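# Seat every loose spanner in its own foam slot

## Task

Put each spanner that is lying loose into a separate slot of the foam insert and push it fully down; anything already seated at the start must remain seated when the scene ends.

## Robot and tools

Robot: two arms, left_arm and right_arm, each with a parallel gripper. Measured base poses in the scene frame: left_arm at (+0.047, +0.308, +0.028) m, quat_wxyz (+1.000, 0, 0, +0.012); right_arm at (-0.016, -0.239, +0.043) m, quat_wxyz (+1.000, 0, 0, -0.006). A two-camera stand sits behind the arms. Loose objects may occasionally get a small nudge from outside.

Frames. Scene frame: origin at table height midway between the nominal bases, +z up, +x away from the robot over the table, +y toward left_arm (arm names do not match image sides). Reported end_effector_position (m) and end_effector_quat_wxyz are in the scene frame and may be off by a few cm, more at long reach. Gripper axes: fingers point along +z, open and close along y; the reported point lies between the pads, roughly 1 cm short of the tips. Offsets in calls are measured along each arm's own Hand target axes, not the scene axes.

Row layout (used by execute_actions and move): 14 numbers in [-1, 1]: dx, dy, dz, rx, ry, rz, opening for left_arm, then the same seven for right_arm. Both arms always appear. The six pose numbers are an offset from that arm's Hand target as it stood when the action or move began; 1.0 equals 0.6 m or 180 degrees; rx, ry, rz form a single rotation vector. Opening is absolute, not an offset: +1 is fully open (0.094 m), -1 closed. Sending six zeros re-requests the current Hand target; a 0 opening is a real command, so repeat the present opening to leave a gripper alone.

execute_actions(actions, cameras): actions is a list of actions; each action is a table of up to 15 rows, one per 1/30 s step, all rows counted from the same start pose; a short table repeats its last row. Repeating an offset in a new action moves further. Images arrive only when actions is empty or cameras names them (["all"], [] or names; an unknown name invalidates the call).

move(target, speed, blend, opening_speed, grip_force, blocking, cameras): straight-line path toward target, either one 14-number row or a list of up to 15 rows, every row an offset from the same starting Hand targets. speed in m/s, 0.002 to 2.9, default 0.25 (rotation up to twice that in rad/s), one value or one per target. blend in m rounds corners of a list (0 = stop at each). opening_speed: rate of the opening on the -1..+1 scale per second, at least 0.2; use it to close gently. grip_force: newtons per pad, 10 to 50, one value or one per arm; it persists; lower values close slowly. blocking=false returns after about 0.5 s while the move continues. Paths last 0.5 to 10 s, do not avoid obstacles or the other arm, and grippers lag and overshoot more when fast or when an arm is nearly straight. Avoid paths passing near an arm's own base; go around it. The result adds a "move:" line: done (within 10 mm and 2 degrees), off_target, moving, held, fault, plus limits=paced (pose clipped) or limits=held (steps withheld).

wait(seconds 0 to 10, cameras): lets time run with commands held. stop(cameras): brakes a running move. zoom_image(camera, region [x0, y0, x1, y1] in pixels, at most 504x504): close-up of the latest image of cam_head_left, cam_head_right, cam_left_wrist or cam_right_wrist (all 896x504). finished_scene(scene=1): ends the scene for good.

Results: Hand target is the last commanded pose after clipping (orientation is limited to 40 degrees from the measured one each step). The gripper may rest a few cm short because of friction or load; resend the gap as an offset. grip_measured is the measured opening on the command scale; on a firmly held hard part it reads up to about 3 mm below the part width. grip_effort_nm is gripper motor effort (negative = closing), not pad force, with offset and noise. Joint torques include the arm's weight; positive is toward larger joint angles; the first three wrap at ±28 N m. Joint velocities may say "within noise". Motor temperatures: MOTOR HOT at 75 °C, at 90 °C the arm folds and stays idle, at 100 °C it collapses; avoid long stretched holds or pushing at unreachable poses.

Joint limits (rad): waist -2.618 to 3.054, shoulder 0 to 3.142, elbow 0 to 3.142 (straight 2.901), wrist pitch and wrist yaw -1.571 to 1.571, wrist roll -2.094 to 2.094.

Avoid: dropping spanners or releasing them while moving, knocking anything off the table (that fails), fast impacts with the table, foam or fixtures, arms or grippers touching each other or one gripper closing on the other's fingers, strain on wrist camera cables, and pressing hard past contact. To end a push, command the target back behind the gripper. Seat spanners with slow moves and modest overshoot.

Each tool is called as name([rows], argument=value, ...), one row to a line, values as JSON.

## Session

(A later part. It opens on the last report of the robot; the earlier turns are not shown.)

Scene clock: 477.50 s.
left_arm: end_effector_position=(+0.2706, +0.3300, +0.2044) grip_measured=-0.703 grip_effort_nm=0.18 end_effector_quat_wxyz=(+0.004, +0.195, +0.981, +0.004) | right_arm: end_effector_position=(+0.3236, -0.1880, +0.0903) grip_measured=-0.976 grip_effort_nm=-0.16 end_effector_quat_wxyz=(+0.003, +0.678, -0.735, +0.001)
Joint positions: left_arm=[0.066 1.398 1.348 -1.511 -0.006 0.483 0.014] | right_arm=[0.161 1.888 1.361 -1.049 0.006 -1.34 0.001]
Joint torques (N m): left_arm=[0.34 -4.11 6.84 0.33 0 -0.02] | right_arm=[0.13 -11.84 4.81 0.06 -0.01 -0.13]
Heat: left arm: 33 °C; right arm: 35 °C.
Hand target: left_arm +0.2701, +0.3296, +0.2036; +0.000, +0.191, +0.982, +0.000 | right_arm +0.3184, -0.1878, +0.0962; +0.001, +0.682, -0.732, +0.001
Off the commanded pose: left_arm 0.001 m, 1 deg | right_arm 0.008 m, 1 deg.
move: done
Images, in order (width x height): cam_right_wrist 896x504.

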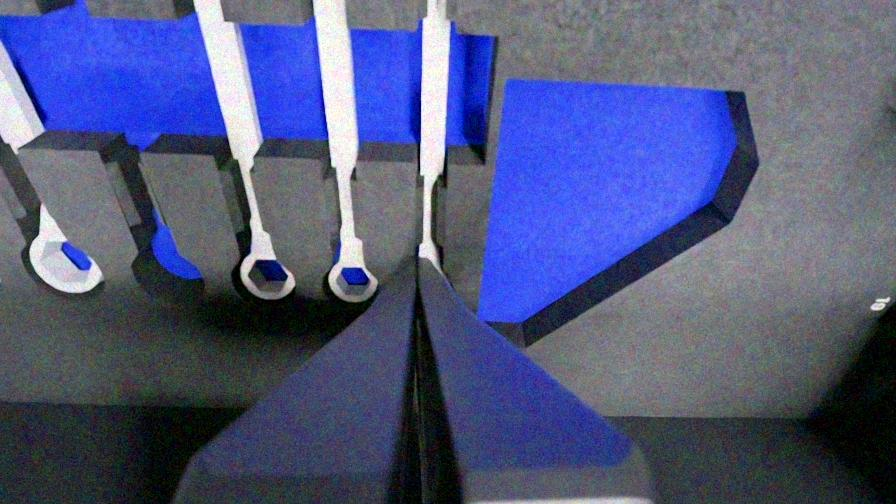

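move([
  [0,0,0,0,0,0,-0.7,0.012,-0.005,-0.005,0,0,0,-0.98],
  [0,0,0,0,0,0,-0.7,0.010,-0.0045,0.022,0,0,0,-0.98],
], speed=[0.06,0.06], cameras=["cam_right_wrist"])

zoom_image(camera="cam_right_wrist", region=[340, 120, 500, 320])

Scene clock: 478.97 s.
left_arm: end_effector_position=(+0.2706, +0.3300, +0.2044) grip_measured=-0.703 grip_effort_nm=0.18 end_effector_quat_wxyz=(+0.004, +0.195, +0.981, +0.004) | right_arm: end_effector_position=(+0.3226, -0.1931, +0.0867) grip_measured=-0.976 grip_effort_nm=-0.16 end_effector_quat_wxyz=(+0.005, +0.681, -0.732, +0.001)
Joint positions: left_arm=[0.066 1.398 1.348 -1.511 -0.006 0.483 0.014] | right_arm=[0.147 1.888 1.346 -1.036 0.007 -1.362 0.001]
Joint torques (N m): left_arm=[0.32 -3.9 6.86 0.3 0.04 0.02] | right_arm=[-0.39 -9.89 3.71 0.45 -0.05 -0.09]
Heat: left arm: 33 °C; right arm: 35 °C.
Hand target: left_arm +0.2701, +0.3296, +0.2036; +0.000, +0.191, +0.982, +0.000 | right_arm +0.3206, -0.1940, +0.0830; +0.001, +0.682, -0.732, +0.001
Off the commanded pose: left_arm 0.001 m, 1 deg | right_arm 0.004 m, 0 deg.
move: done
Images, in order (width x height): cam_right_wrist 896x504.

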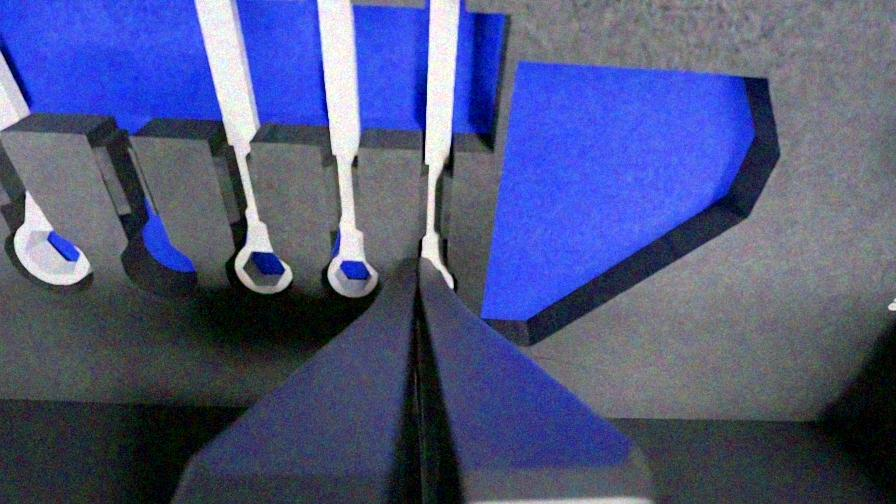

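Scaled by 2.520 from the camera's 896x504 image, which has a finer 1280x720 frame.

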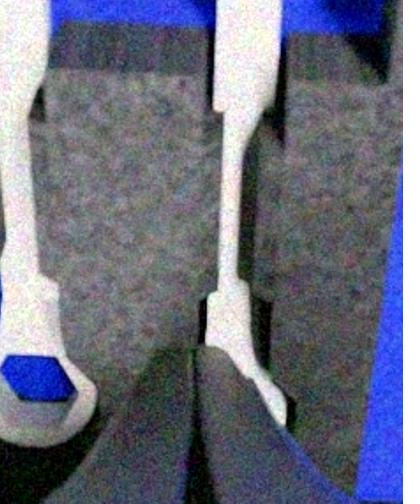

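move([
  [0,0,0,0,0,0,-0.7,0.0,-0.002,-0.03,0,0,0,-0.98],
  [0,0,0,0,0,0,-0.7,0.0,-0.007,-0.02,0,0,0,-0.98],
  [0,0,0,0,0,0,-0.7,0.0,-0.0055,0.01,0,0,0,-0.98],
], speed=[0.08,0.06,0.06], cameras=["cam_right_wrist"])

zoom_image(camera="cam_right_wrist", region=[340, 120, 500, 320])

Scene clock: 480.87 s.
left_arm: end_effector_position=(+0.2706, +0.3300, +0.2044) grip_measured=-0.703 grip_effort_nm=0.18 end_effector_quat_wxyz=(+0.004, +0.195, +0.981, +0.004) | right_arm: end_effector_position=(+0.3214, -0.1933, +0.0875) grip_measured=-0.976 grip_effort_nm=-0.16 end_effector_quat_wxyz=(+0.005, +0.681, -0.732, +0.001)
Joint positions: left_arm=[0.066 1.398 1.348 -1.511 -0.006 0.483 0.014] | right_arm=[0.147 1.883 1.344 -1.039 0.007 -1.362 0.001]
Joint torques (N m): left_arm=[0.32 -3.88 6.74 0.32 -0.01 -0.01] | right_arm=[-0.59 -7.97 3.89 0.71 -0.04 -0.1]
Heat: left arm: 33 °C; right arm: 35 °C.
Hand target: left_arm +0.2701, +0.3296, +0.2036; +0.000, +0.191, +0.982, +0.000 | right_arm +0.3239, -0.1943, +0.0771; +0.001, +0.682, -0.732, +0.001
Off the commanded pose: left_arm 0.001 m, 1 deg | right_arm 0.011 m, 0 deg.
move: off_target (right_arm)
Images, in order (width x height): cam_right_wrist 896x504.

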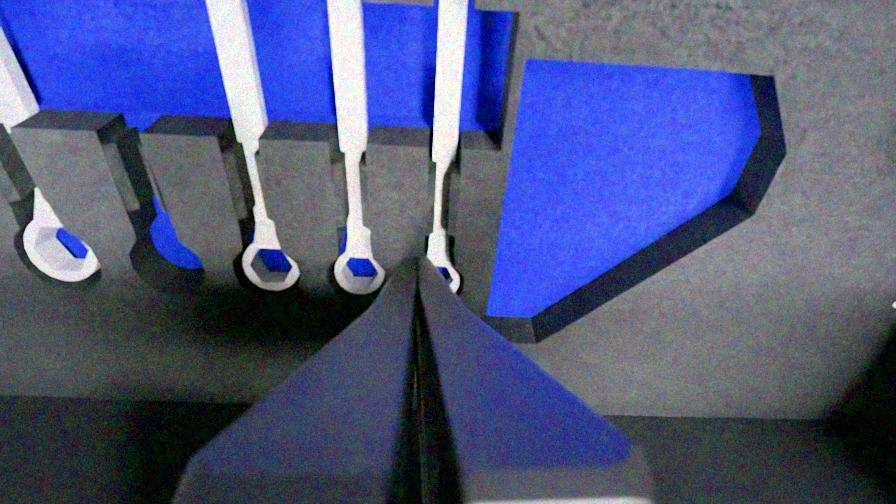

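Scaled by 2.520 from the camera's 896x504 image, which has a finer 1280x720 frame.

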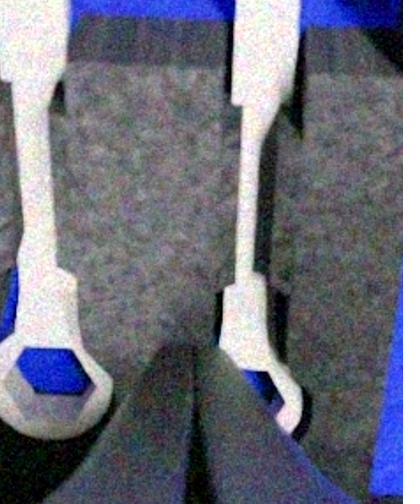

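move([
  [0,0,0,0,0,0,-0.7,0.0,0.0,-0.05,0,0,0,-0.98],
  [0,0,0,0,0,0,-0.7,0.0,-0.007,-0.045,0,0,0,-0.98],
  [0,0,0,0,0,0,-0.7,0.0,-0.006,-0.01,0,0,0,-0.98],
], speed=[0.08,0.06,0.06], cameras=["cam_right_wrist"])

zoom_image(camera="cam_right_wrist", region=[340, 120, 500, 320])

Scene clock: 483.13 s.
left_arm: end_effector_position=(+0.2706, +0.3300, +0.2044) grip_measured=-0.703 grip_effort_nm=0.18 end_effector_quat_wxyz=(+0.004, +0.195, +0.981, +0.004) | right_arm: end_effector_position=(+0.3277, -0.1924, +0.0885) grip_measured=-0.976 grip_effort_nm=-0.16 end_effector_quat_wxyz=(+0.001, +0.681, -0.732, +0.004)
Joint positions: left_arm=[0.066 1.398 1.348 -1.511 -0.006 0.483 0.014] | right_arm=[0.147 1.895 1.364 -1.036 0.007 -1.364 0.001]
Joint torques (N m): left_arm=[0.39 -4.03 6.74 0.32 0.04 -0.01] | right_arm=[-0.79 -8.58 4.98 0.38 -0.03 -0.11]
Heat: left arm: 33 °C; right arm: 35 °C.
Hand target: left_arm +0.2701, +0.3296, +0.2036; +0.000, +0.191, +0.982, +0.000 | right_arm +0.3275, -0.1945, +0.0830; +0.001, +0.682, -0.732, +0.001
Off the commanded pose: left_arm 0.001 m, 1 deg | right_arm 0.006 m, 0 deg.
move: done
Images, in order (width x height): cam_right_wrist 896x504.

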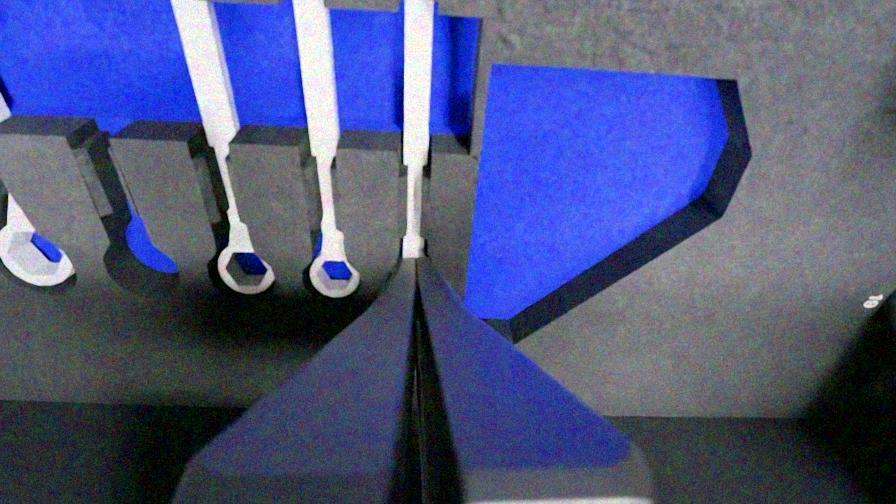

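Scaled by 2.520 from the camera's 896x504 image, which has a finer 1280x720 frame.

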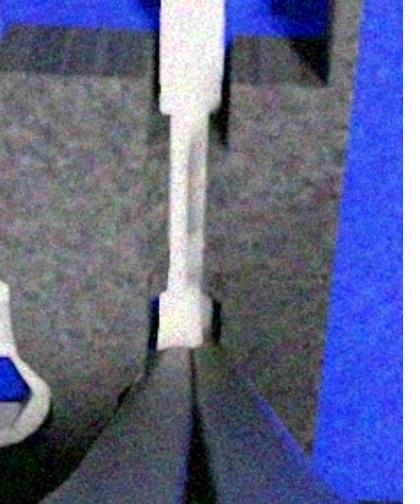

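move([
  [0,0,0,0,0,0,-0.7,0.003,0.0,0.012,0,0,0,-0.98],
  [0,0,0,0,0,0,-0.7,0.003,0.0,0.038,0,0,0,-0.98],
], speed=[0.06,0.06], cameras=["cam_right_wrist"])

zoom_image(camera="cam_right_wrist", region=[340, 120, 500, 320])

Scene clock: 484.53 s.
left_arm: end_effector_position=(+0.2706, +0.3300, +0.2044) grip_measured=-0.703 grip_effort_nm=0.18 end_effector_quat_wxyz=(+0.004, +0.195, +0.981, +0.004) | right_arm: end_effector_position=(+0.3270, -0.1933, +0.0815) grip_measured=-0.976 grip_effort_nm=-0.16 end_effector_quat_wxyz=(-0.002, +0.682, -0.731, +0.005)
Joint positions: left_arm=[0.066 1.398 1.348 -1.511 -0.006 0.483 0.014] | right_arm=[0.144 1.895 1.334 -1.001 0.005 -1.37 0.001]
Joint torques (N m): left_arm=[0.31 -3.89 6.83 0.34 0.02 0] | right_arm=[-0.96 -6.38 2.45 0.96 -0.04 -0.11]
Heat: left arm: 33 °C; right arm: 35 °C.
Hand target: left_arm +0.2701, +0.3296, +0.2036; +0.000, +0.191, +0.982, +0.000 | right_arm +0.3273, -0.1964, +0.0602; +0.001, +0.682, -0.732, +0.001
Off the commanded pose: left_arm 0.001 m, 1 deg | right_arm 0.022 m, 1 deg.
move: off_target (right_arm)
Images, in order (width x height): cam_right_wrist 896x504.

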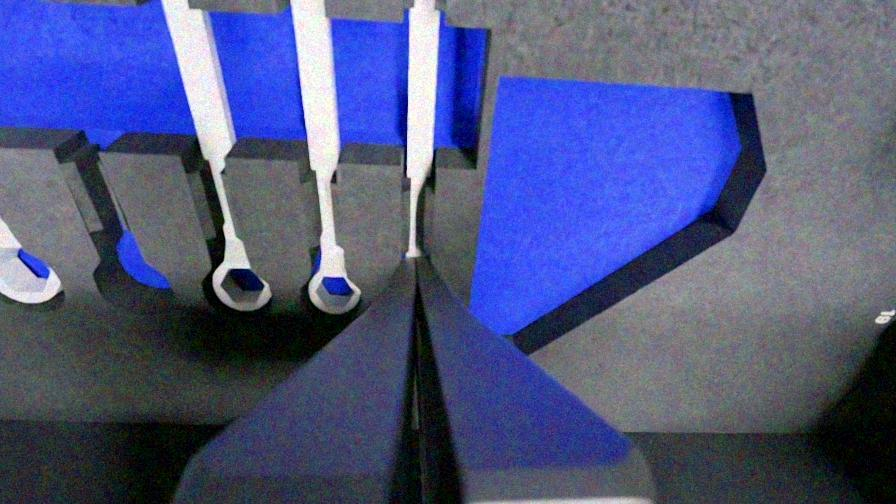

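Scaled by 2.520 from the camera's 896x504 image, which has a finer 1280x720 frame.

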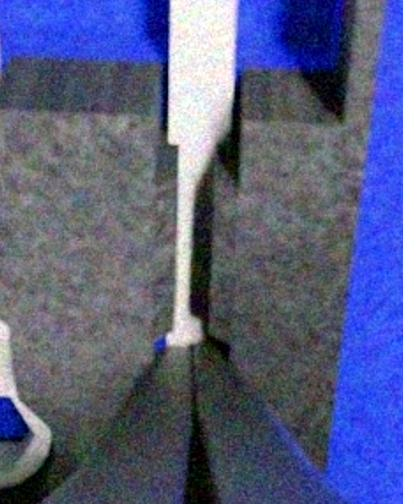

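move([
  [0,0,0,0,0,0,-0.7,0,0,0.017,0,0,0,-0.98],
  [0,0,0,0,0,0,-0.7,0,0.0,-0.05,0,0,0,-0.98],
  [0,0,0,0,0,0,-0.7,0,0.0,-0.24,0,0,0,-0.9],
  [0,0,0,0,0,0,-0.7,-0.327,0.4461,-0.24,0,0,0.0078,-0.6],
  [0,0,0,0,0,0,-0.7,-0.327,0.4461,-0.083,0,0,0.0078,-0.6],
], speed=[0.06,0.1,0.25,0.35,0.2], blend=[0,0.01,0.03,0.03,0], cameras=["cam_right_wrist"])

Scene clock: 491.77 s.
left_arm: end_effector_position=(+0.2706, +0.3300, +0.2044) grip_measured=-0.703 grip_effort_nm=0.18 end_effector_quat_wxyz=(+0.004, +0.195, +0.981, +0.004) | right_arm: end_effector_position=(+0.0744, +0.0176, +0.1125) grip_measured=-0.602 grip_effort_nm=0.13 end_effector_quat_wxyz=(+0.004, +0.673, -0.740, -0.001)
Joint positions: left_arm=[0.066 1.398 1.348 -1.511 -0.006 0.483 0.014] | right_arm=[1.238 1.606 1.117 -1.089 -0.005 -0.248 0.019]
Joint torques (N m): left_arm=[0.32 -3.73 6.76 0.34 -0.02 -0.04] | right_arm=[0.46 -6.37 5.2 0.39 0.03 0.04]
Heat: left arm: 33 °C; right arm: 35 °C.
Hand target: left_arm +0.2701, +0.3296, +0.2036; +0.000, +0.191, +0.982, +0.000 | right_arm +0.0743, +0.0184, +0.1096; -0.001, -0.672, +0.740, -0.001
Off the commanded pose: left_arm 0.001 m, 1 deg | right_arm 0.003 m, 0 deg.
move: done; blend cut to 0 m at target 3, 0 m at target 4
Images, in order (width x height): cam_right_wrist 896x504.

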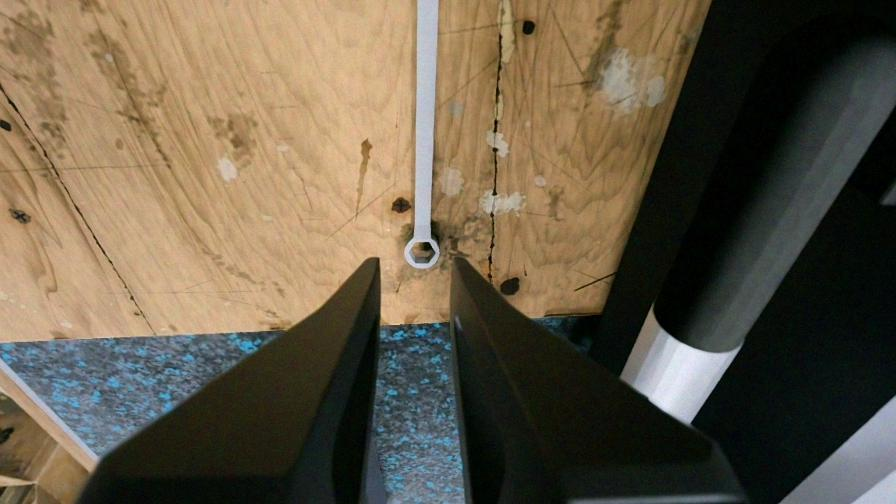

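move(target=[0,0,0,0,0,0,-0.7,0,0.002,0.12,0,0,0,-0.6], speed=0.15, cameras=["cam_right_wrist"])

Scene clock: 493.30 s.
left_arm: end_effector_position=(+0.2706, +0.3300, +0.2044) grip_measured=-0.703 grip_effort_nm=0.18 end_effector_quat_wxyz=(+0.004, +0.195, +0.981, +0.004) | right_arm: end_effector_position=(+0.0744, +0.0174, +0.0408) grip_measured=-0.602 grip_effort_nm=0.13 end_effector_quat_wxyz=(-0.004, -0.671, +0.741, +0.000)
Joint positions: left_arm=[0.066 1.398 1.348 -1.511 -0.006 0.483 0.014] | right_arm=[1.238 1.716 0.929 -0.79 -0.004 -0.245 0.019]
Joint torques (N m): left_arm=[0.35 -3.89 6.91 0.31 0.04 -0.01] | right_arm=[0.87 -6.53 4.55 0.37 0.03 0.05]
Heat: left arm: 33 °C; right arm: 35 °C.
Hand target: left_arm +0.2701, +0.3296, +0.2036; +0.000, +0.191, +0.982, +0.000 | right_arm +0.0731, +0.0183, +0.0376; -0.001, -0.673, +0.740, -0.001
Off the commanded pose: left_arm 0.001 m, 1 deg | right_arm 0.004 m, 0 deg.
move: done
Images, in order (width x height): cam_right_wrist 896x504.

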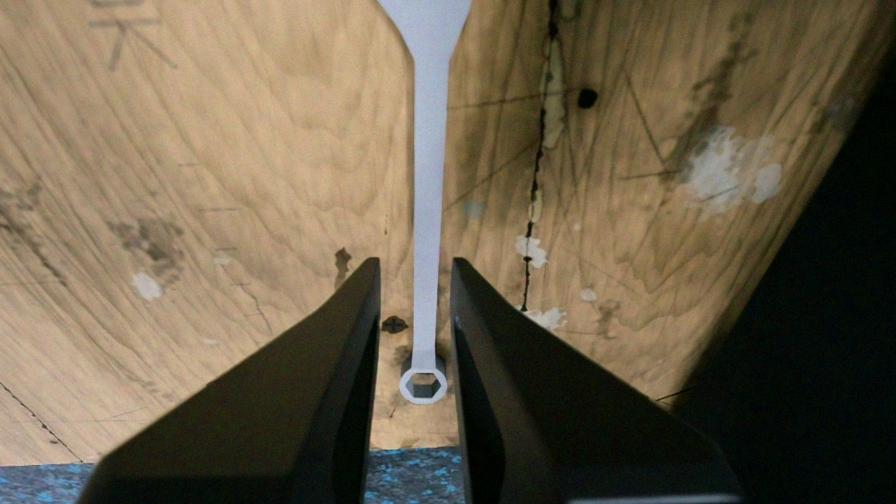

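move([
  [0,0,0,0,0,0,-0.7,0,-0.011,-0.005,0,0,0,-0.6],
  [0,0,0,0,0,0,-0.7,0,-0.006,0.01,0,0,0,-0.6],
], speed=0.06, cameras=["cam_right_wrist"])

Scene clock: 494.90 s.
left_arm: end_effector_position=(+0.2706, +0.3300, +0.2044) grip_measured=-0.703 grip_effort_nm=0.18 end_effector_quat_wxyz=(+0.004, +0.195, +0.981, +0.004) | right_arm: end_effector_position=(+0.0769, +0.0188, +0.0359) grip_measured=-0.602 grip_effort_nm=0.13 end_effector_quat_wxyz=(+0.002, +0.673, -0.740, -0.001)
Joint positions: left_arm=[0.066 1.398 1.348 -1.511 -0.006 0.483 0.014] | right_arm=[1.231 1.73 0.923 -0.766 -0.004 -0.255 0.019]
Joint torques (N m): left_arm=[0.49 -3.81 6.76 0.34 0.02 -0.06] | right_arm=[0.25 -6.42 4.33 0.37 0.04 0.02]
Heat: left arm: 33 °C; right arm: 34 °C.
Hand target: left_arm +0.2701, +0.3296, +0.2036; +0.000, +0.191, +0.982, +0.000 | right_arm +0.0766, +0.0181, +0.0316; -0.001, -0.673, +0.740, -0.001
Off the commanded pose: left_arm 0.001 m, 1 deg | right_arm 0.004 m, 0 deg.
move: done
Images, in order (width x height): cam_right_wrist 896x504.

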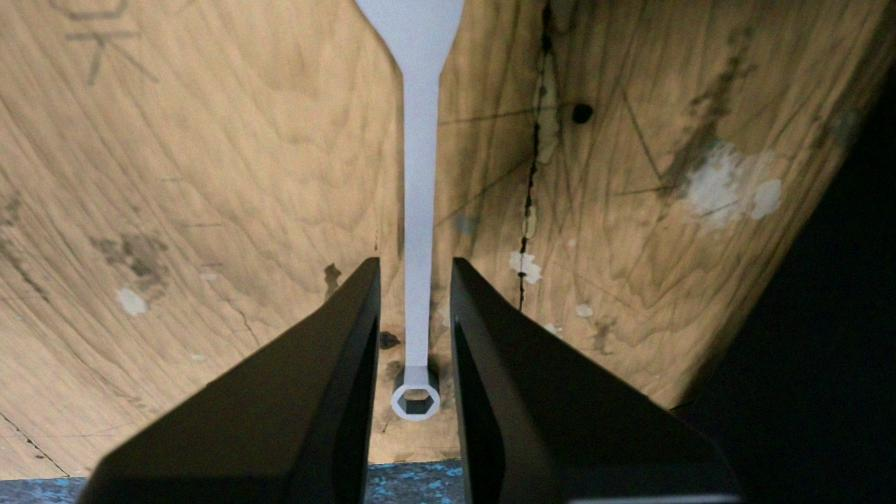

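move([
  [0,0,0,0,0,0,-0.7,0,0,0.014,0,0,0,-0.6],
  [0,0,0,0,0,0,-0.7,0,0.0,0.010,0,0,0,-0.6],
  [0,0,0,0,0,0,-0.7,0,0.0,0.010,0,0,0,-0.97],
], speed=0.06, opening_speed=0.5, cameras=["cam_right_wrist"])

Scene clock: 497.03 s.
left_arm: end_effector_position=(+0.2706, +0.3300, +0.2044) grip_measured=-0.703 grip_effort_nm=0.18 end_effector_quat_wxyz=(+0.004, +0.195, +0.981, +0.004) | right_arm: end_effector_position=(+0.0780, +0.0179, +0.0292) grip_measured=-0.926 grip_effort_nm=-0.94 end_effector_quat_wxyz=(+0.001, +0.673, -0.740, +0.002)
Joint positions: left_arm=[0.066 1.398 1.348 -1.511 -0.006 0.483 0.014] | right_arm=[1.231 1.745 0.909 -0.739 0.003 -0.255 0.003]
Joint torques (N m): left_arm=[0.43 -3.88 6.8 0.31 0.04 -0.02] | right_arm=[0.25 -6.56 4.36 0.39 -0.03 0.03]
Heat: left arm: 33 °C; right arm: 34 °C.
Hand target: left_arm +0.2701, +0.3296, +0.2036; +0.000, +0.191, +0.982, +0.000 | right_arm +0.0767, +0.0180, +0.0256; -0.001, -0.673, +0.740, -0.001
Off the commanded pose: left_arm 0.001 m, 1 deg | right_arm 0.004 m, 0 deg.
move: done
Images, in order (width x height): cam_right_wrist 896x504.

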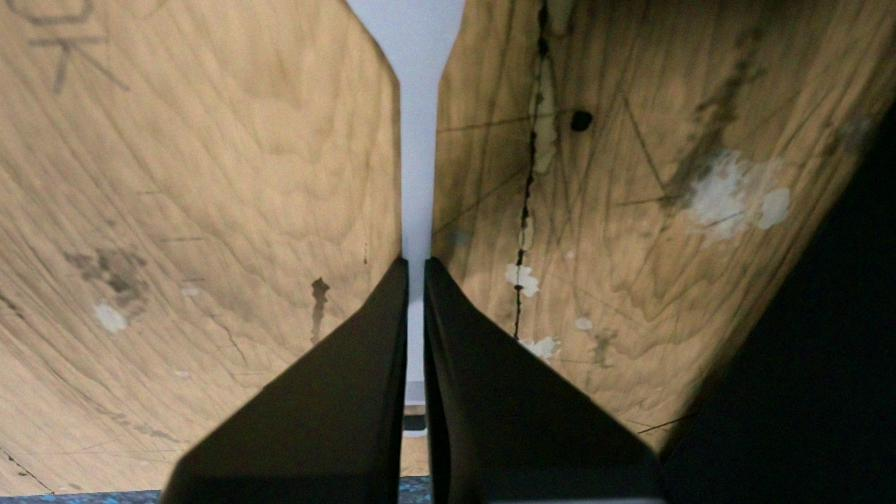

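move([
  [0,0,0,0,0,0,-0.7,0,0,-0.1,0,0,0,-0.97],
  [0,0,0,0,0,0,-0.7,0,0.0,-0.30,0,0,0,-0.97],
  [0,0,0,0,0,0,-0.7,0.2274,-0.3338,-0.30,0,0,-0.0078,-0.97],
  [0,0,0,0,0,0,-0.7,0.2274,-0.3338,-0.135,0,0,-0.0078,-0.97],
], speed=[0.1,0.25,0.3,0.15], blend=[0.02,0.03,0.03,0], cameras=["cam_right_wrist"])

zoom_image(camera="cam_right_wrist", region=[340, 0, 640, 300])

Scene clock: 500.70 s.
left_arm: end_effector_position=(+0.2706, +0.3300, +0.2044) grip_measured=-0.703 grip_effort_nm=0.18 end_effector_quat_wxyz=(+0.004, +0.195, +0.981, +0.004) | right_arm: end_effector_position=(+0.2638, -0.1382, +0.1095) grip_measured=-0.930 grip_effort_nm=-1.00 end_effector_quat_wxyz=(+0.004, +0.680, -0.733, +0.008)
Joint positions: left_arm=[0.066 1.398 1.348 -1.511 -0.006 0.483 0.014] | right_arm=[0.365 1.698 1.205 -1.08 0.018 -1.142 0.003]
Joint velocities: left_arm=[0.002 -0.002 0.022 -0.007 -0.007 -0.154 0] | right_arm=[within noise]
Joint torques (N m): left_arm=[0.34 -4.01 6.71 0.36 0.02 -0.04] | right_arm=[-0.36 -7.32 5.31 0.3 -0.14 -0.11]
Heat: left arm: 33 °C; right arm: 34 °C.
Hand target: left_arm +0.2701, +0.3296, +0.2036; +0.000, +0.191, +0.982, +0.000 | right_arm +0.2630, -0.1367, +0.1069; +0.001, +0.682, -0.732, +0.001
Off the commanded pose: left_arm 0.001 m, 1 deg | right_arm 0.003 m, 1 deg.
move: done
Images, in order (width x height): cam_right_wrist 896x504.

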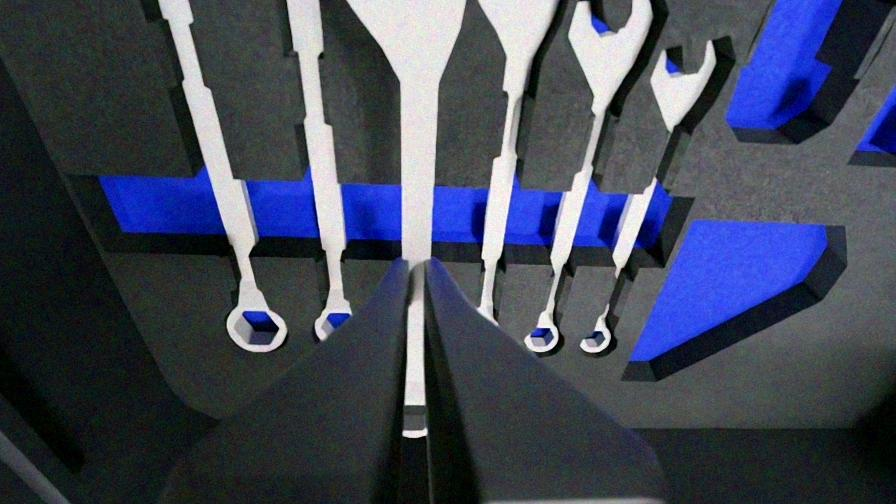

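Scaled by 1.680 from the camera's 896x504 image, which has a finer 1280x720 frame.

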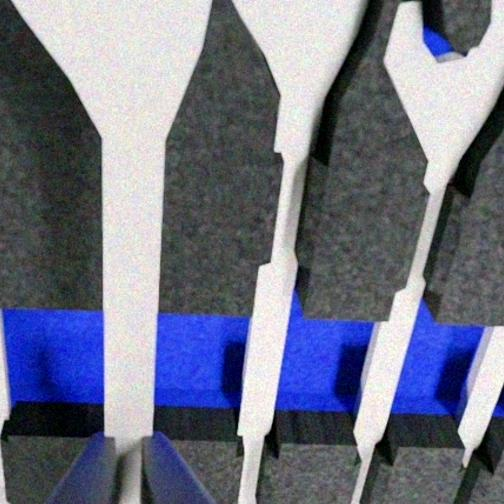

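move(target=[0,0,0,0,0,0,-0.7,0,0,0.026,0,0,0,-0.97], speed=[0.06], cameras=["cam_right_wrist"])

zoom_image(camera="cam_right_wrist", region=[340, 0, 500, 160])

zoom_image(camera="cam_right_wrist", region=[360, 130, 480, 280])

Scene clock: 502.07 s.
left_arm: end_effector_position=(+0.2706, +0.3300, +0.2044) grip_measured=-0.703 grip_effort_nm=0.18 end_effector_quat_wxyz=(+0.004, +0.195, +0.981, +0.004) | right_arm: end_effector_position=(+0.2649, -0.1378, +0.0957) grip_measured=-0.930 grip_effort_nm=-1.00 end_effector_quat_wxyz=(+0.001, +0.680, -0.733, +0.009)
Joint positions: left_arm=[0.066 1.398 1.348 -1.511 -0.006 0.483 0.014] | right_arm=[0.365 1.71 1.162 -1.018 0.018 -1.142 0.003]
Joint torques (N m): left_arm=[0.17 -3.85 6.72 0.32 0.02 -0.03] | right_arm=[-0.38 -6.94 4.98 0.35 -0.15 -0.1]
Heat: left arm: 33 °C; right arm: 34 °C.
Hand target: left_arm +0.2701, +0.3296, +0.2036; +0.000, +0.191, +0.982, +0.000 | right_arm +0.2630, -0.1367, +0.0912; +0.001, +0.682, -0.732, +0.001
Off the commanded pose: left_arm 0.001 m, 1 deg | right_arm 0.005 m, 1 deg.
move: done
Images, in order (width x height): cam_right_wrist 896x504.

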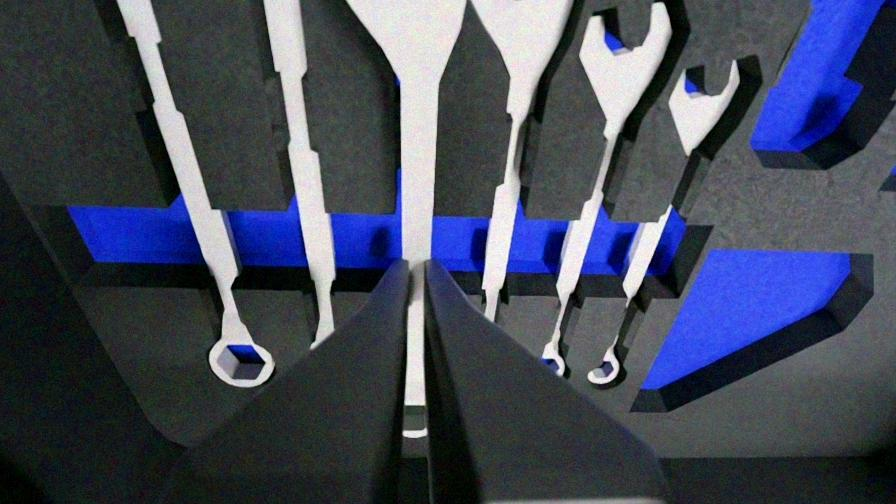

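Scaled by 3.150 from the camera's 896x504 image, which has a finer 1280x720 frame.

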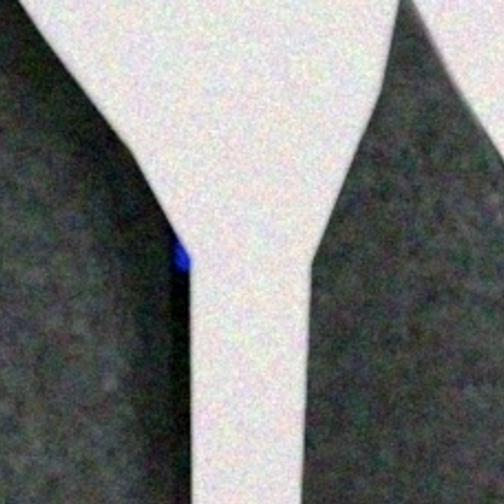

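Scaled by 3.360 from the camera's 896x504 image, which has a finer 1280x720 frame.

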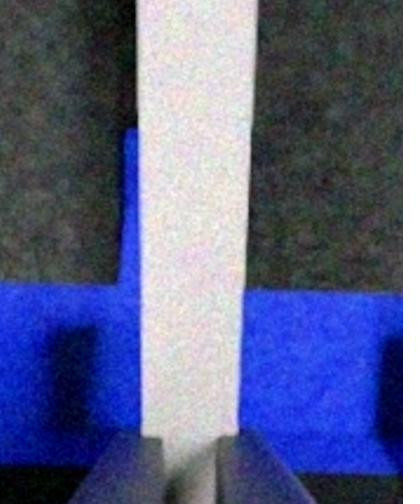

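move([
  [0,0,0,0,0,0,-0.7,0.0017,0.008,-0.01,0,0,0,-0.97],
  [0,0,0,0,0,0,-0.7,0.0017,0.0045,0.005,0,0,0,-0.97],
], speed=[0.06], cameras=["cam_right_wrist"])

zoom_image(camera="cam_right_wrist", region=[340, 0, 500, 160])

zoom_image(camera="cam_right_wrist", region=[360, 130, 480, 280])

speed must be one number or one for each of the 2 targets, got a list of 1; nothing of the call was run

Scaled by 3.150 from the camera's 896x504 image, which has a finer 1280x720 frame.

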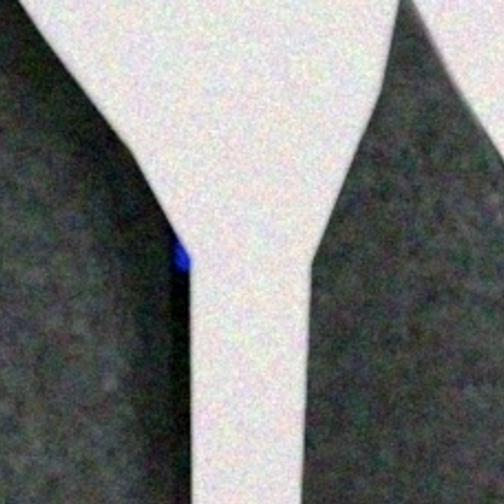

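Scaled by 3.360 from the camera's 896x504 image, which has a finer 1280x720 frame.

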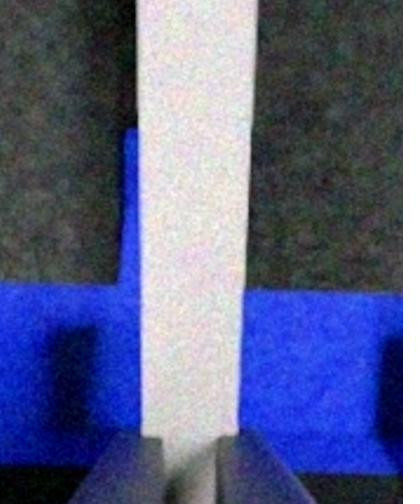

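move([
  [0,0,0,0,0,0,-0.7,0.0017,0.008,-0.01,0,0,0,-0.97],
  [0,0,0,0,0,0,-0.7,0.0017,0.0045,0.005,0,0,0,-0.97],
], speed=0.06, cameras=["cam_right_wrist"])

zoom_image(camera="cam_right_wrist", region=[340, 0, 500, 160])

zoom_image(camera="cam_right_wrist", region=[360, 130, 480, 280])

Scene clock: 504.33 s.
left_arm: end_effector_position=(+0.2706, +0.3300, +0.2044) grip_measured=-0.703 grip_effort_nm=0.18 end_effector_quat_wxyz=(+0.004, +0.195, +0.981, +0.004) | right_arm: end_effector_position=(+0.2618, -0.1389, +0.0909) grip_measured=-0.930 grip_effort_nm=-1.00 end_effector_quat_wxyz=(+0.004, +0.680, -0.733, +0.008)
Joint positions: left_arm=[0.066 1.398 1.348 -1.511 -0.006 0.483 0.014] | right_arm=[0.365 1.71 1.142 -1.004 0.018 -1.142 0.003]
Joint torques (N m): left_arm=[0.43 -3.81 6.78 0.34 -0.06 -0.01] | right_arm=[-0.28 -7.51 4.96 0.32 -0.15 -0.11]
Heat: left arm: 33 °C; right arm: 34 °C.
Hand target: left_arm +0.2701, +0.3296, +0.2036; +0.000, +0.191, +0.982, +0.000 | right_arm +0.2603, -0.1376, +0.0882; +0.001, +0.682, -0.732, +0.001
Off the commanded pose: left_arm 0.001 m, 1 deg | right_arm 0.003 m, 1 deg.
move: done
Images, in order (width x height): cam_right_wrist 896x504.

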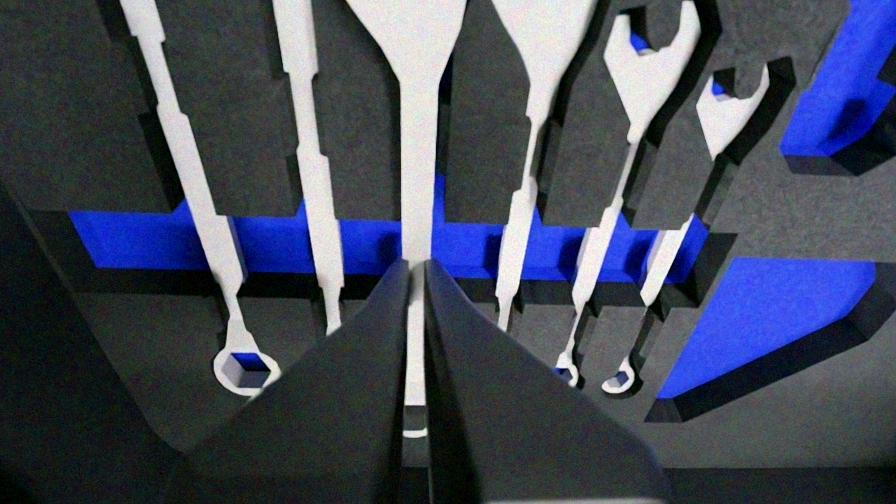

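Scaled by 3.150 from the camera's 896x504 image, which has a finer 1280x720 frame.

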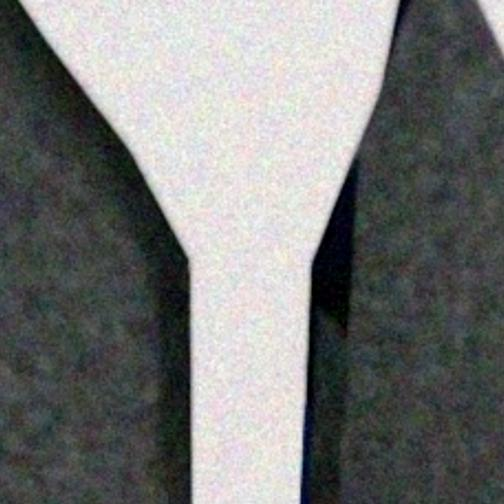

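Scaled by 3.360 from the camera's 896x504 image, which has a finer 1280x720 frame.

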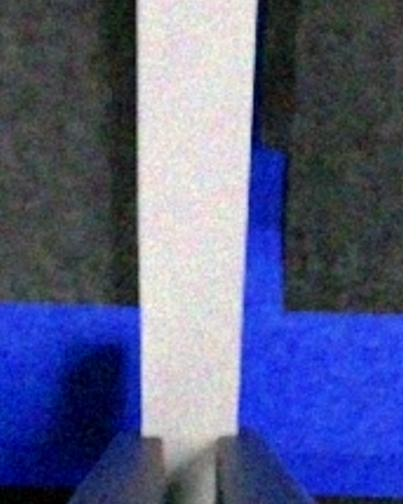

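move([
  [0,0,0,0,0,0,-0.7,-0.001,-0.003,-0.012,0,0,0,-0.97],
  [0,0,0,0,0,0,-0.7,-0.001,-0.0028,0.003,0,0,0,-0.97],
], speed=0.06, cameras=["cam_right_wrist"])

zoom_image(camera="cam_right_wrist", region=[340, 0, 500, 160])

zoom_image(camera="cam_right_wrist", region=[360, 130, 480, 280])

Scene clock: 505.87 s.
left_arm: end_effector_position=(+0.2706, +0.3300, +0.2044) grip_measured=-0.703 grip_effort_nm=0.18 end_effector_quat_wxyz=(+0.004, +0.195, +0.981, +0.004) | right_arm: end_effector_position=(+0.2633, -0.1384, +0.0909) grip_measured=-0.930 grip_effort_nm=-1.00 end_effector_quat_wxyz=(+0.001, +0.680, -0.733, +0.009)
Joint positions: left_arm=[0.066 1.398 1.348 -1.511 -0.006 0.483 0.014] | right_arm=[0.365 1.71 1.142 -0.998 0.018 -1.142 0.003]
Joint torques (N m): left_arm=[0.39 -3.77 6.8 0.36 0.02 -0.02] | right_arm=[-0.36 -6.79 5.15 0.37 -0.14 -0.11]
Heat: left arm: 33 °C; right arm: 34 °C.
Hand target: left_arm +0.2701, +0.3296, +0.2036; +0.000, +0.191, +0.982, +0.000 | right_arm +0.2620, -0.1371, +0.0864; +0.001, +0.682, -0.732, +0.001
Off the commanded pose: left_arm 0.001 m, 1 deg | right_arm 0.005 m, 1 deg.
move: done
Images, in order (width x height): cam_right_wrist 896x504.

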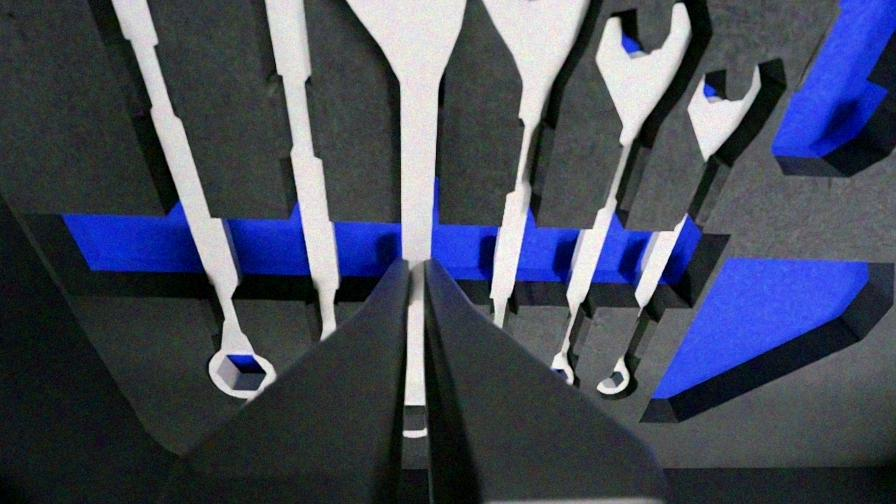

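Scaled by 3.150 from the camera's 896x504 image, which has a finer 1280x720 frame.

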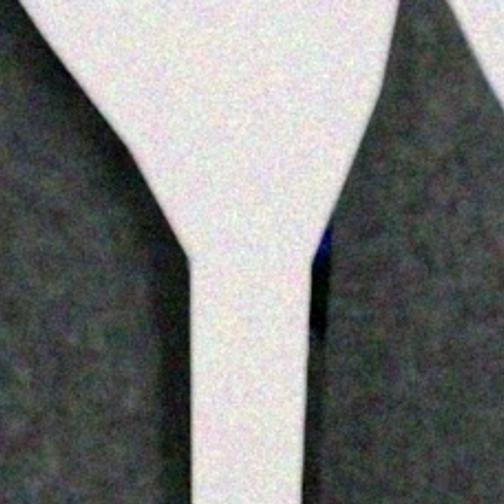

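Scaled by 3.360 from the camera's 896x504 image, which has a finer 1280x720 frame.

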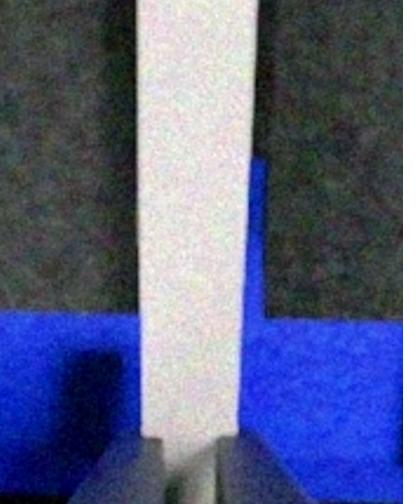

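move(target=[0,0,0,0,0,0,-0.7,0,-0.0005,0.012,0,0,0,-0.97], speed=0.05, cameras=["cam_right_wrist"])

zoom_image(camera="cam_right_wrist", region=[340, 0, 500, 160])

zoom_image(camera="cam_right_wrist", region=[360, 130, 480, 280])

Scene clock: 506.93 s.
left_arm: end_effector_position=(+0.2706, +0.3300, +0.2044) grip_measured=-0.703 grip_effort_nm=0.19 end_effector_quat_wxyz=(+0.004, +0.195, +0.981, +0.004) | right_arm: end_effector_position=(+0.2642, -0.1380, +0.0869) grip_measured=-0.930 grip_effort_nm=-1.00 end_effector_quat_wxyz=(+0.000, +0.680, -0.733, +0.009)
Joint positions: left_arm=[0.066 1.398 1.348 -1.511 -0.006 0.483 0.014] | right_arm=[0.365 1.717 1.133 -0.98 0.017 -1.142 0.003]
Joint torques (N m): left_arm=[0.34 -4.01 6.82 0.32 0.08 -0.04] | right_arm=[-0.43 -6.53 4.37 0.48 -0.16 -0.1]
Heat: left arm: 33 °C; right arm: 34 °C.
Hand target: left_arm +0.2701, +0.3296, +0.2036; +0.000, +0.191, +0.982, +0.000 | right_arm +0.2624, -0.1371, +0.0794; +0.001, +0.682, -0.732, +0.001
Off the commanded pose: left_arm 0.001 m, 1 deg | right_arm 0.008 m, 1 deg.
move: done
Images, in order (width x height): cam_right_wrist 896x504.

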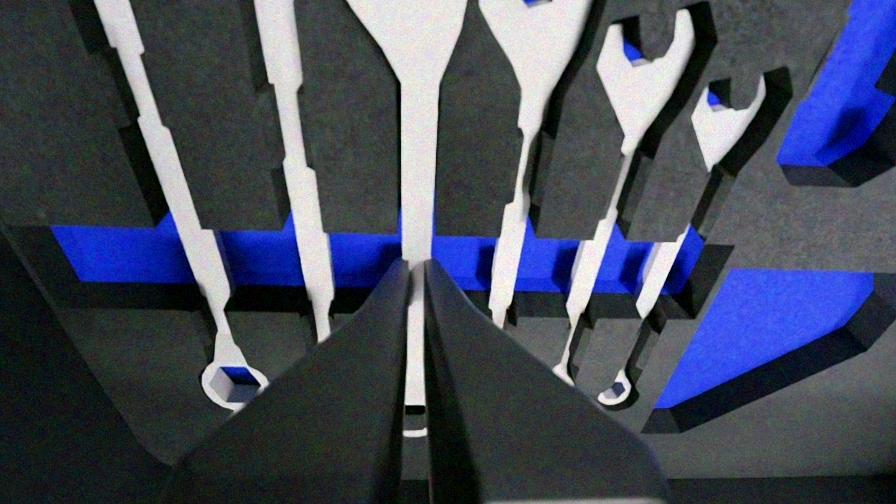

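Scaled by 3.150 from the camera's 896x504 image, which has a finer 1280x720 frame.

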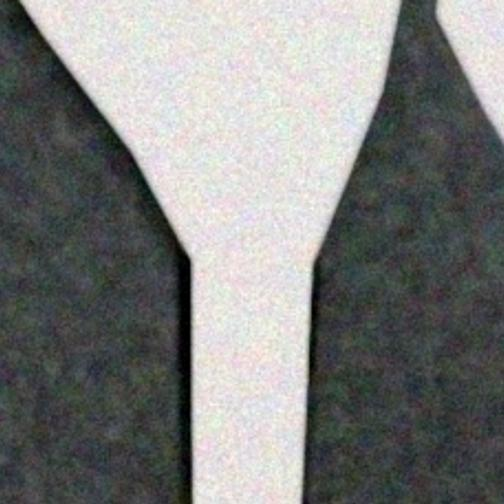

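Scaled by 3.360 from the camera's 896x504 image, which has a finer 1280x720 frame.

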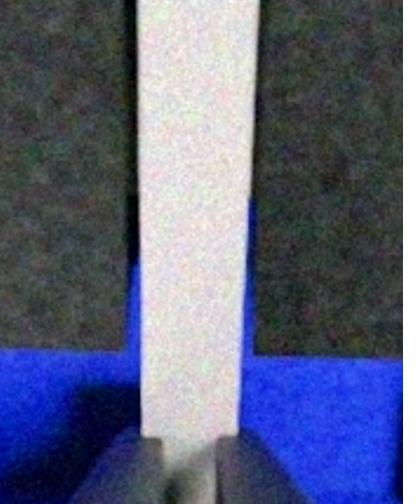

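move(target=[0,0,0,0,0,0,-0.7,0,0,0.022,0,0,0,-0.97], speed=0.05, cameras=["cam_right_wrist"])

zoom_image(camera="cam_right_wrist", region=[340, 0, 500, 270])

Scene clock: 507.77 s.
left_arm: end_effector_position=(+0.2706, +0.3300, +0.2044) grip_measured=-0.703 grip_effort_nm=0.18 end_effector_quat_wxyz=(+0.004, +0.195, +0.981, +0.004) | right_arm: end_effector_position=(+0.2639, -0.1377, +0.0834) grip_measured=-0.930 grip_effort_nm=-1.00 end_effector_quat_wxyz=(-0.002, +0.680, -0.733, +0.009)
Joint positions: left_arm=[0.066 1.398 1.348 -1.511 -0.006 0.483 0.014] | right_arm=[0.365 1.717 1.119 -0.962 0.016 -1.142 0.003]
Joint torques (N m): left_arm=[0.35 -3.96 6.87 0.33 0.03 -0.02] | right_arm=[-0.43 -5 2.67 0.86 -0.13 -0.1]
Heat: left arm: 33 °C; right arm: 34 °C.
Hand target: left_arm +0.2701, +0.3296, +0.2036; +0.000, +0.191, +0.982, +0.000 | right_arm +0.2622, -0.1372, +0.0661; +0.001, +0.682, -0.732, +0.001
Off the commanded pose: left_arm 0.001 m, 1 deg | right_arm 0.017 m, 1 deg.
move: off_target (right_arm)
Images, in order (width x height): cam_right_wrist 896x504.

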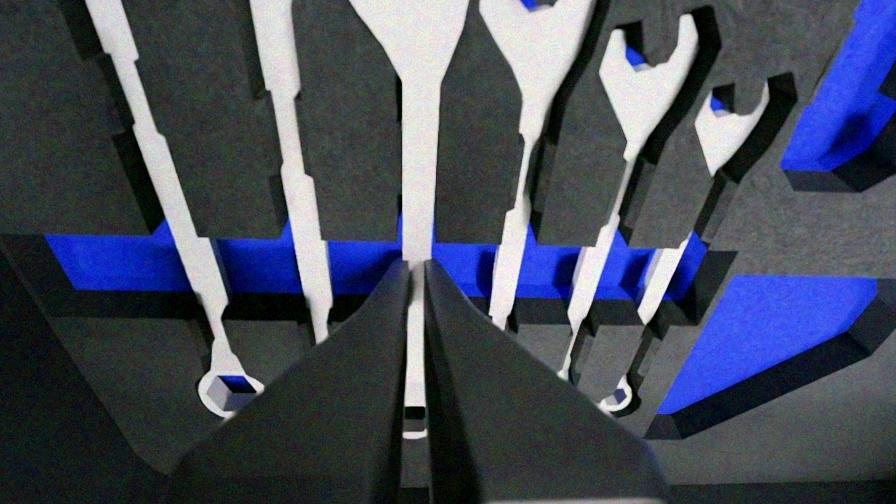

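Scaled by 1.867 from the camera's 896x504 image, which has a finer 1280x720 frame.

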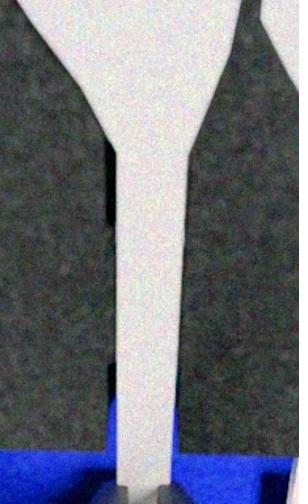

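move(target=[0,0,0,0,0,0,-0.7,0,0.0005,0.018,0,0,0,-0.97], speed=0.05, cameras=["cam_right_wrist"])

zoom_image(camera="cam_right_wrist", region=[340, 0, 500, 270])

Scene clock: 508.60 s.
left_arm: end_effector_position=(+0.2706, +0.3300, +0.2044) grip_measured=-0.703 grip_effort_nm=0.18 end_effector_quat_wxyz=(+0.004, +0.195, +0.981, +0.004) | right_arm: end_effector_position=(+0.2647, -0.1367, +0.0761) grip_measured=-0.930 grip_effort_nm=-1.00 end_effector_quat_wxyz=(-0.007, +0.680, -0.733, +0.009)
Joint positions: left_arm=[0.066 1.398 1.348 -1.511 -0.006 0.483 0.014] | right_arm=[0.365 1.723 1.094 -0.921 0.012 -1.142 0.003]
Joint torques (N m): left_arm=[0.34 -3.71 6.79 0.36 0 -0.07] | right_arm=[-0.38 -4.16 2.43 0.9 -0.1 -0.11]
Heat: left arm: 33 °C; right arm: 34 °C.
Hand target: left_arm +0.2701, +0.3296, +0.2036; +0.000, +0.191, +0.982, +0.000 | right_arm +0.2620, -0.1372, +0.0553; +0.001, +0.682, -0.732, +0.001
Off the commanded pose: left_arm 0.001 m, 1 deg | right_arm 0.021 m, 1 deg.
move: off_target (right_arm)
Images, in order (width x height): cam_right_wrist 896x504.

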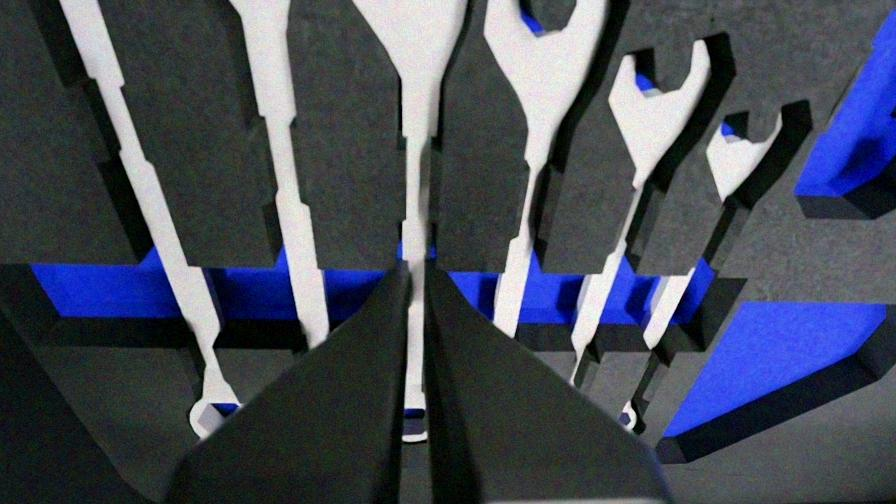

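Scaled by 1.867 from the camera's 896x504 image, which has a finer 1280x720 frame.

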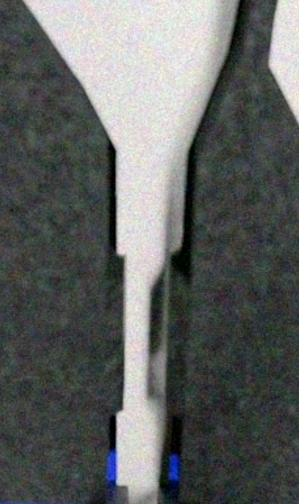

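move([
  [0,0,0,0,0,0,-0.7,0,0,-0.024,0,0,0,-0.97],
  [0,0,0,0,0,0,-0.7,0,0,-0.024,0,0,0,-0.78],
  [0,0,0,0,0,0,-0.7,0,0,-0.09,0,0,0,-0.78],
  [0,0,0,0,0,0,-0.7,0,0,-0.055,0,0,0,-0.98],
], speed=[0.06,0.06,0.1,0.1], cameras=["cam_right_wrist"])

zoom_image(camera="cam_right_wrist", region=[340, 120, 500, 320])

Scene clock: 512.43 s.
left_arm: end_effector_position=(+0.2706, +0.3300, +0.2044) grip_measured=-0.703 grip_effort_nm=0.18 end_effector_quat_wxyz=(+0.004, +0.195, +0.981, +0.004) | right_arm: end_effector_position=(+0.2637, -0.1374, +0.0919) grip_measured=-0.976 grip_effort_nm=-0.16 end_effector_quat_wxyz=(+0.001, +0.680, -0.733, +0.007)
Joint positions: left_arm=[0.066 1.398 1.348 -1.511 -0.006 0.483 0.014] | right_arm=[0.365 1.714 1.15 -1.005 0.013 -1.143 0.001]
Joint torques (N m): left_arm=[0.43 -3.99 6.78 0.31 0.02 0.02] | right_arm=[-0.36 -7.31 4.88 0.33 -0.11 -0.09]
Heat: left arm: 33 °C; right arm: 34 °C.
Hand target: left_arm +0.2701, +0.3296, +0.2036; +0.000, +0.191, +0.982, +0.000 | right_arm +0.2619, -0.1371, +0.0882; +0.001, +0.682, -0.732, +0.001
Off the commanded pose: left_arm 0.001 m, 1 deg | right_arm 0.004 m, 1 deg.
move: done
Images, in order (width x height): cam_right_wrist 896x504.

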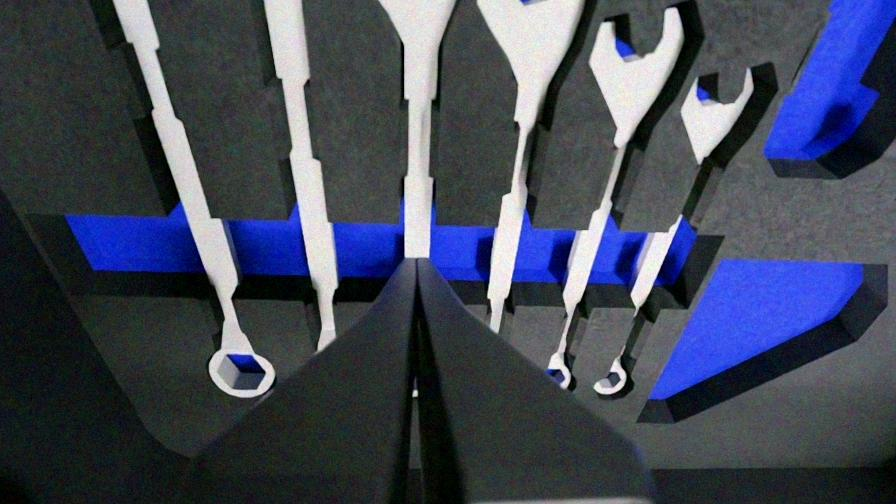

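Scaled by 2.520 from the camera's 896x504 image, which has a finer 1280x720 frame.

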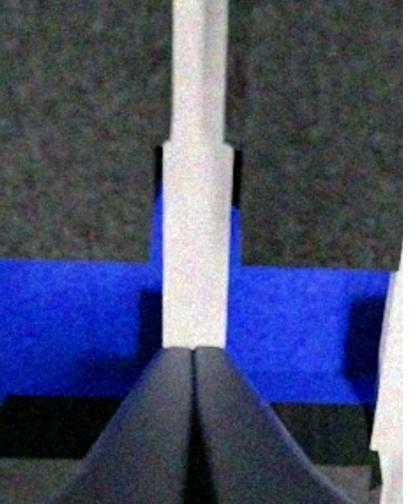

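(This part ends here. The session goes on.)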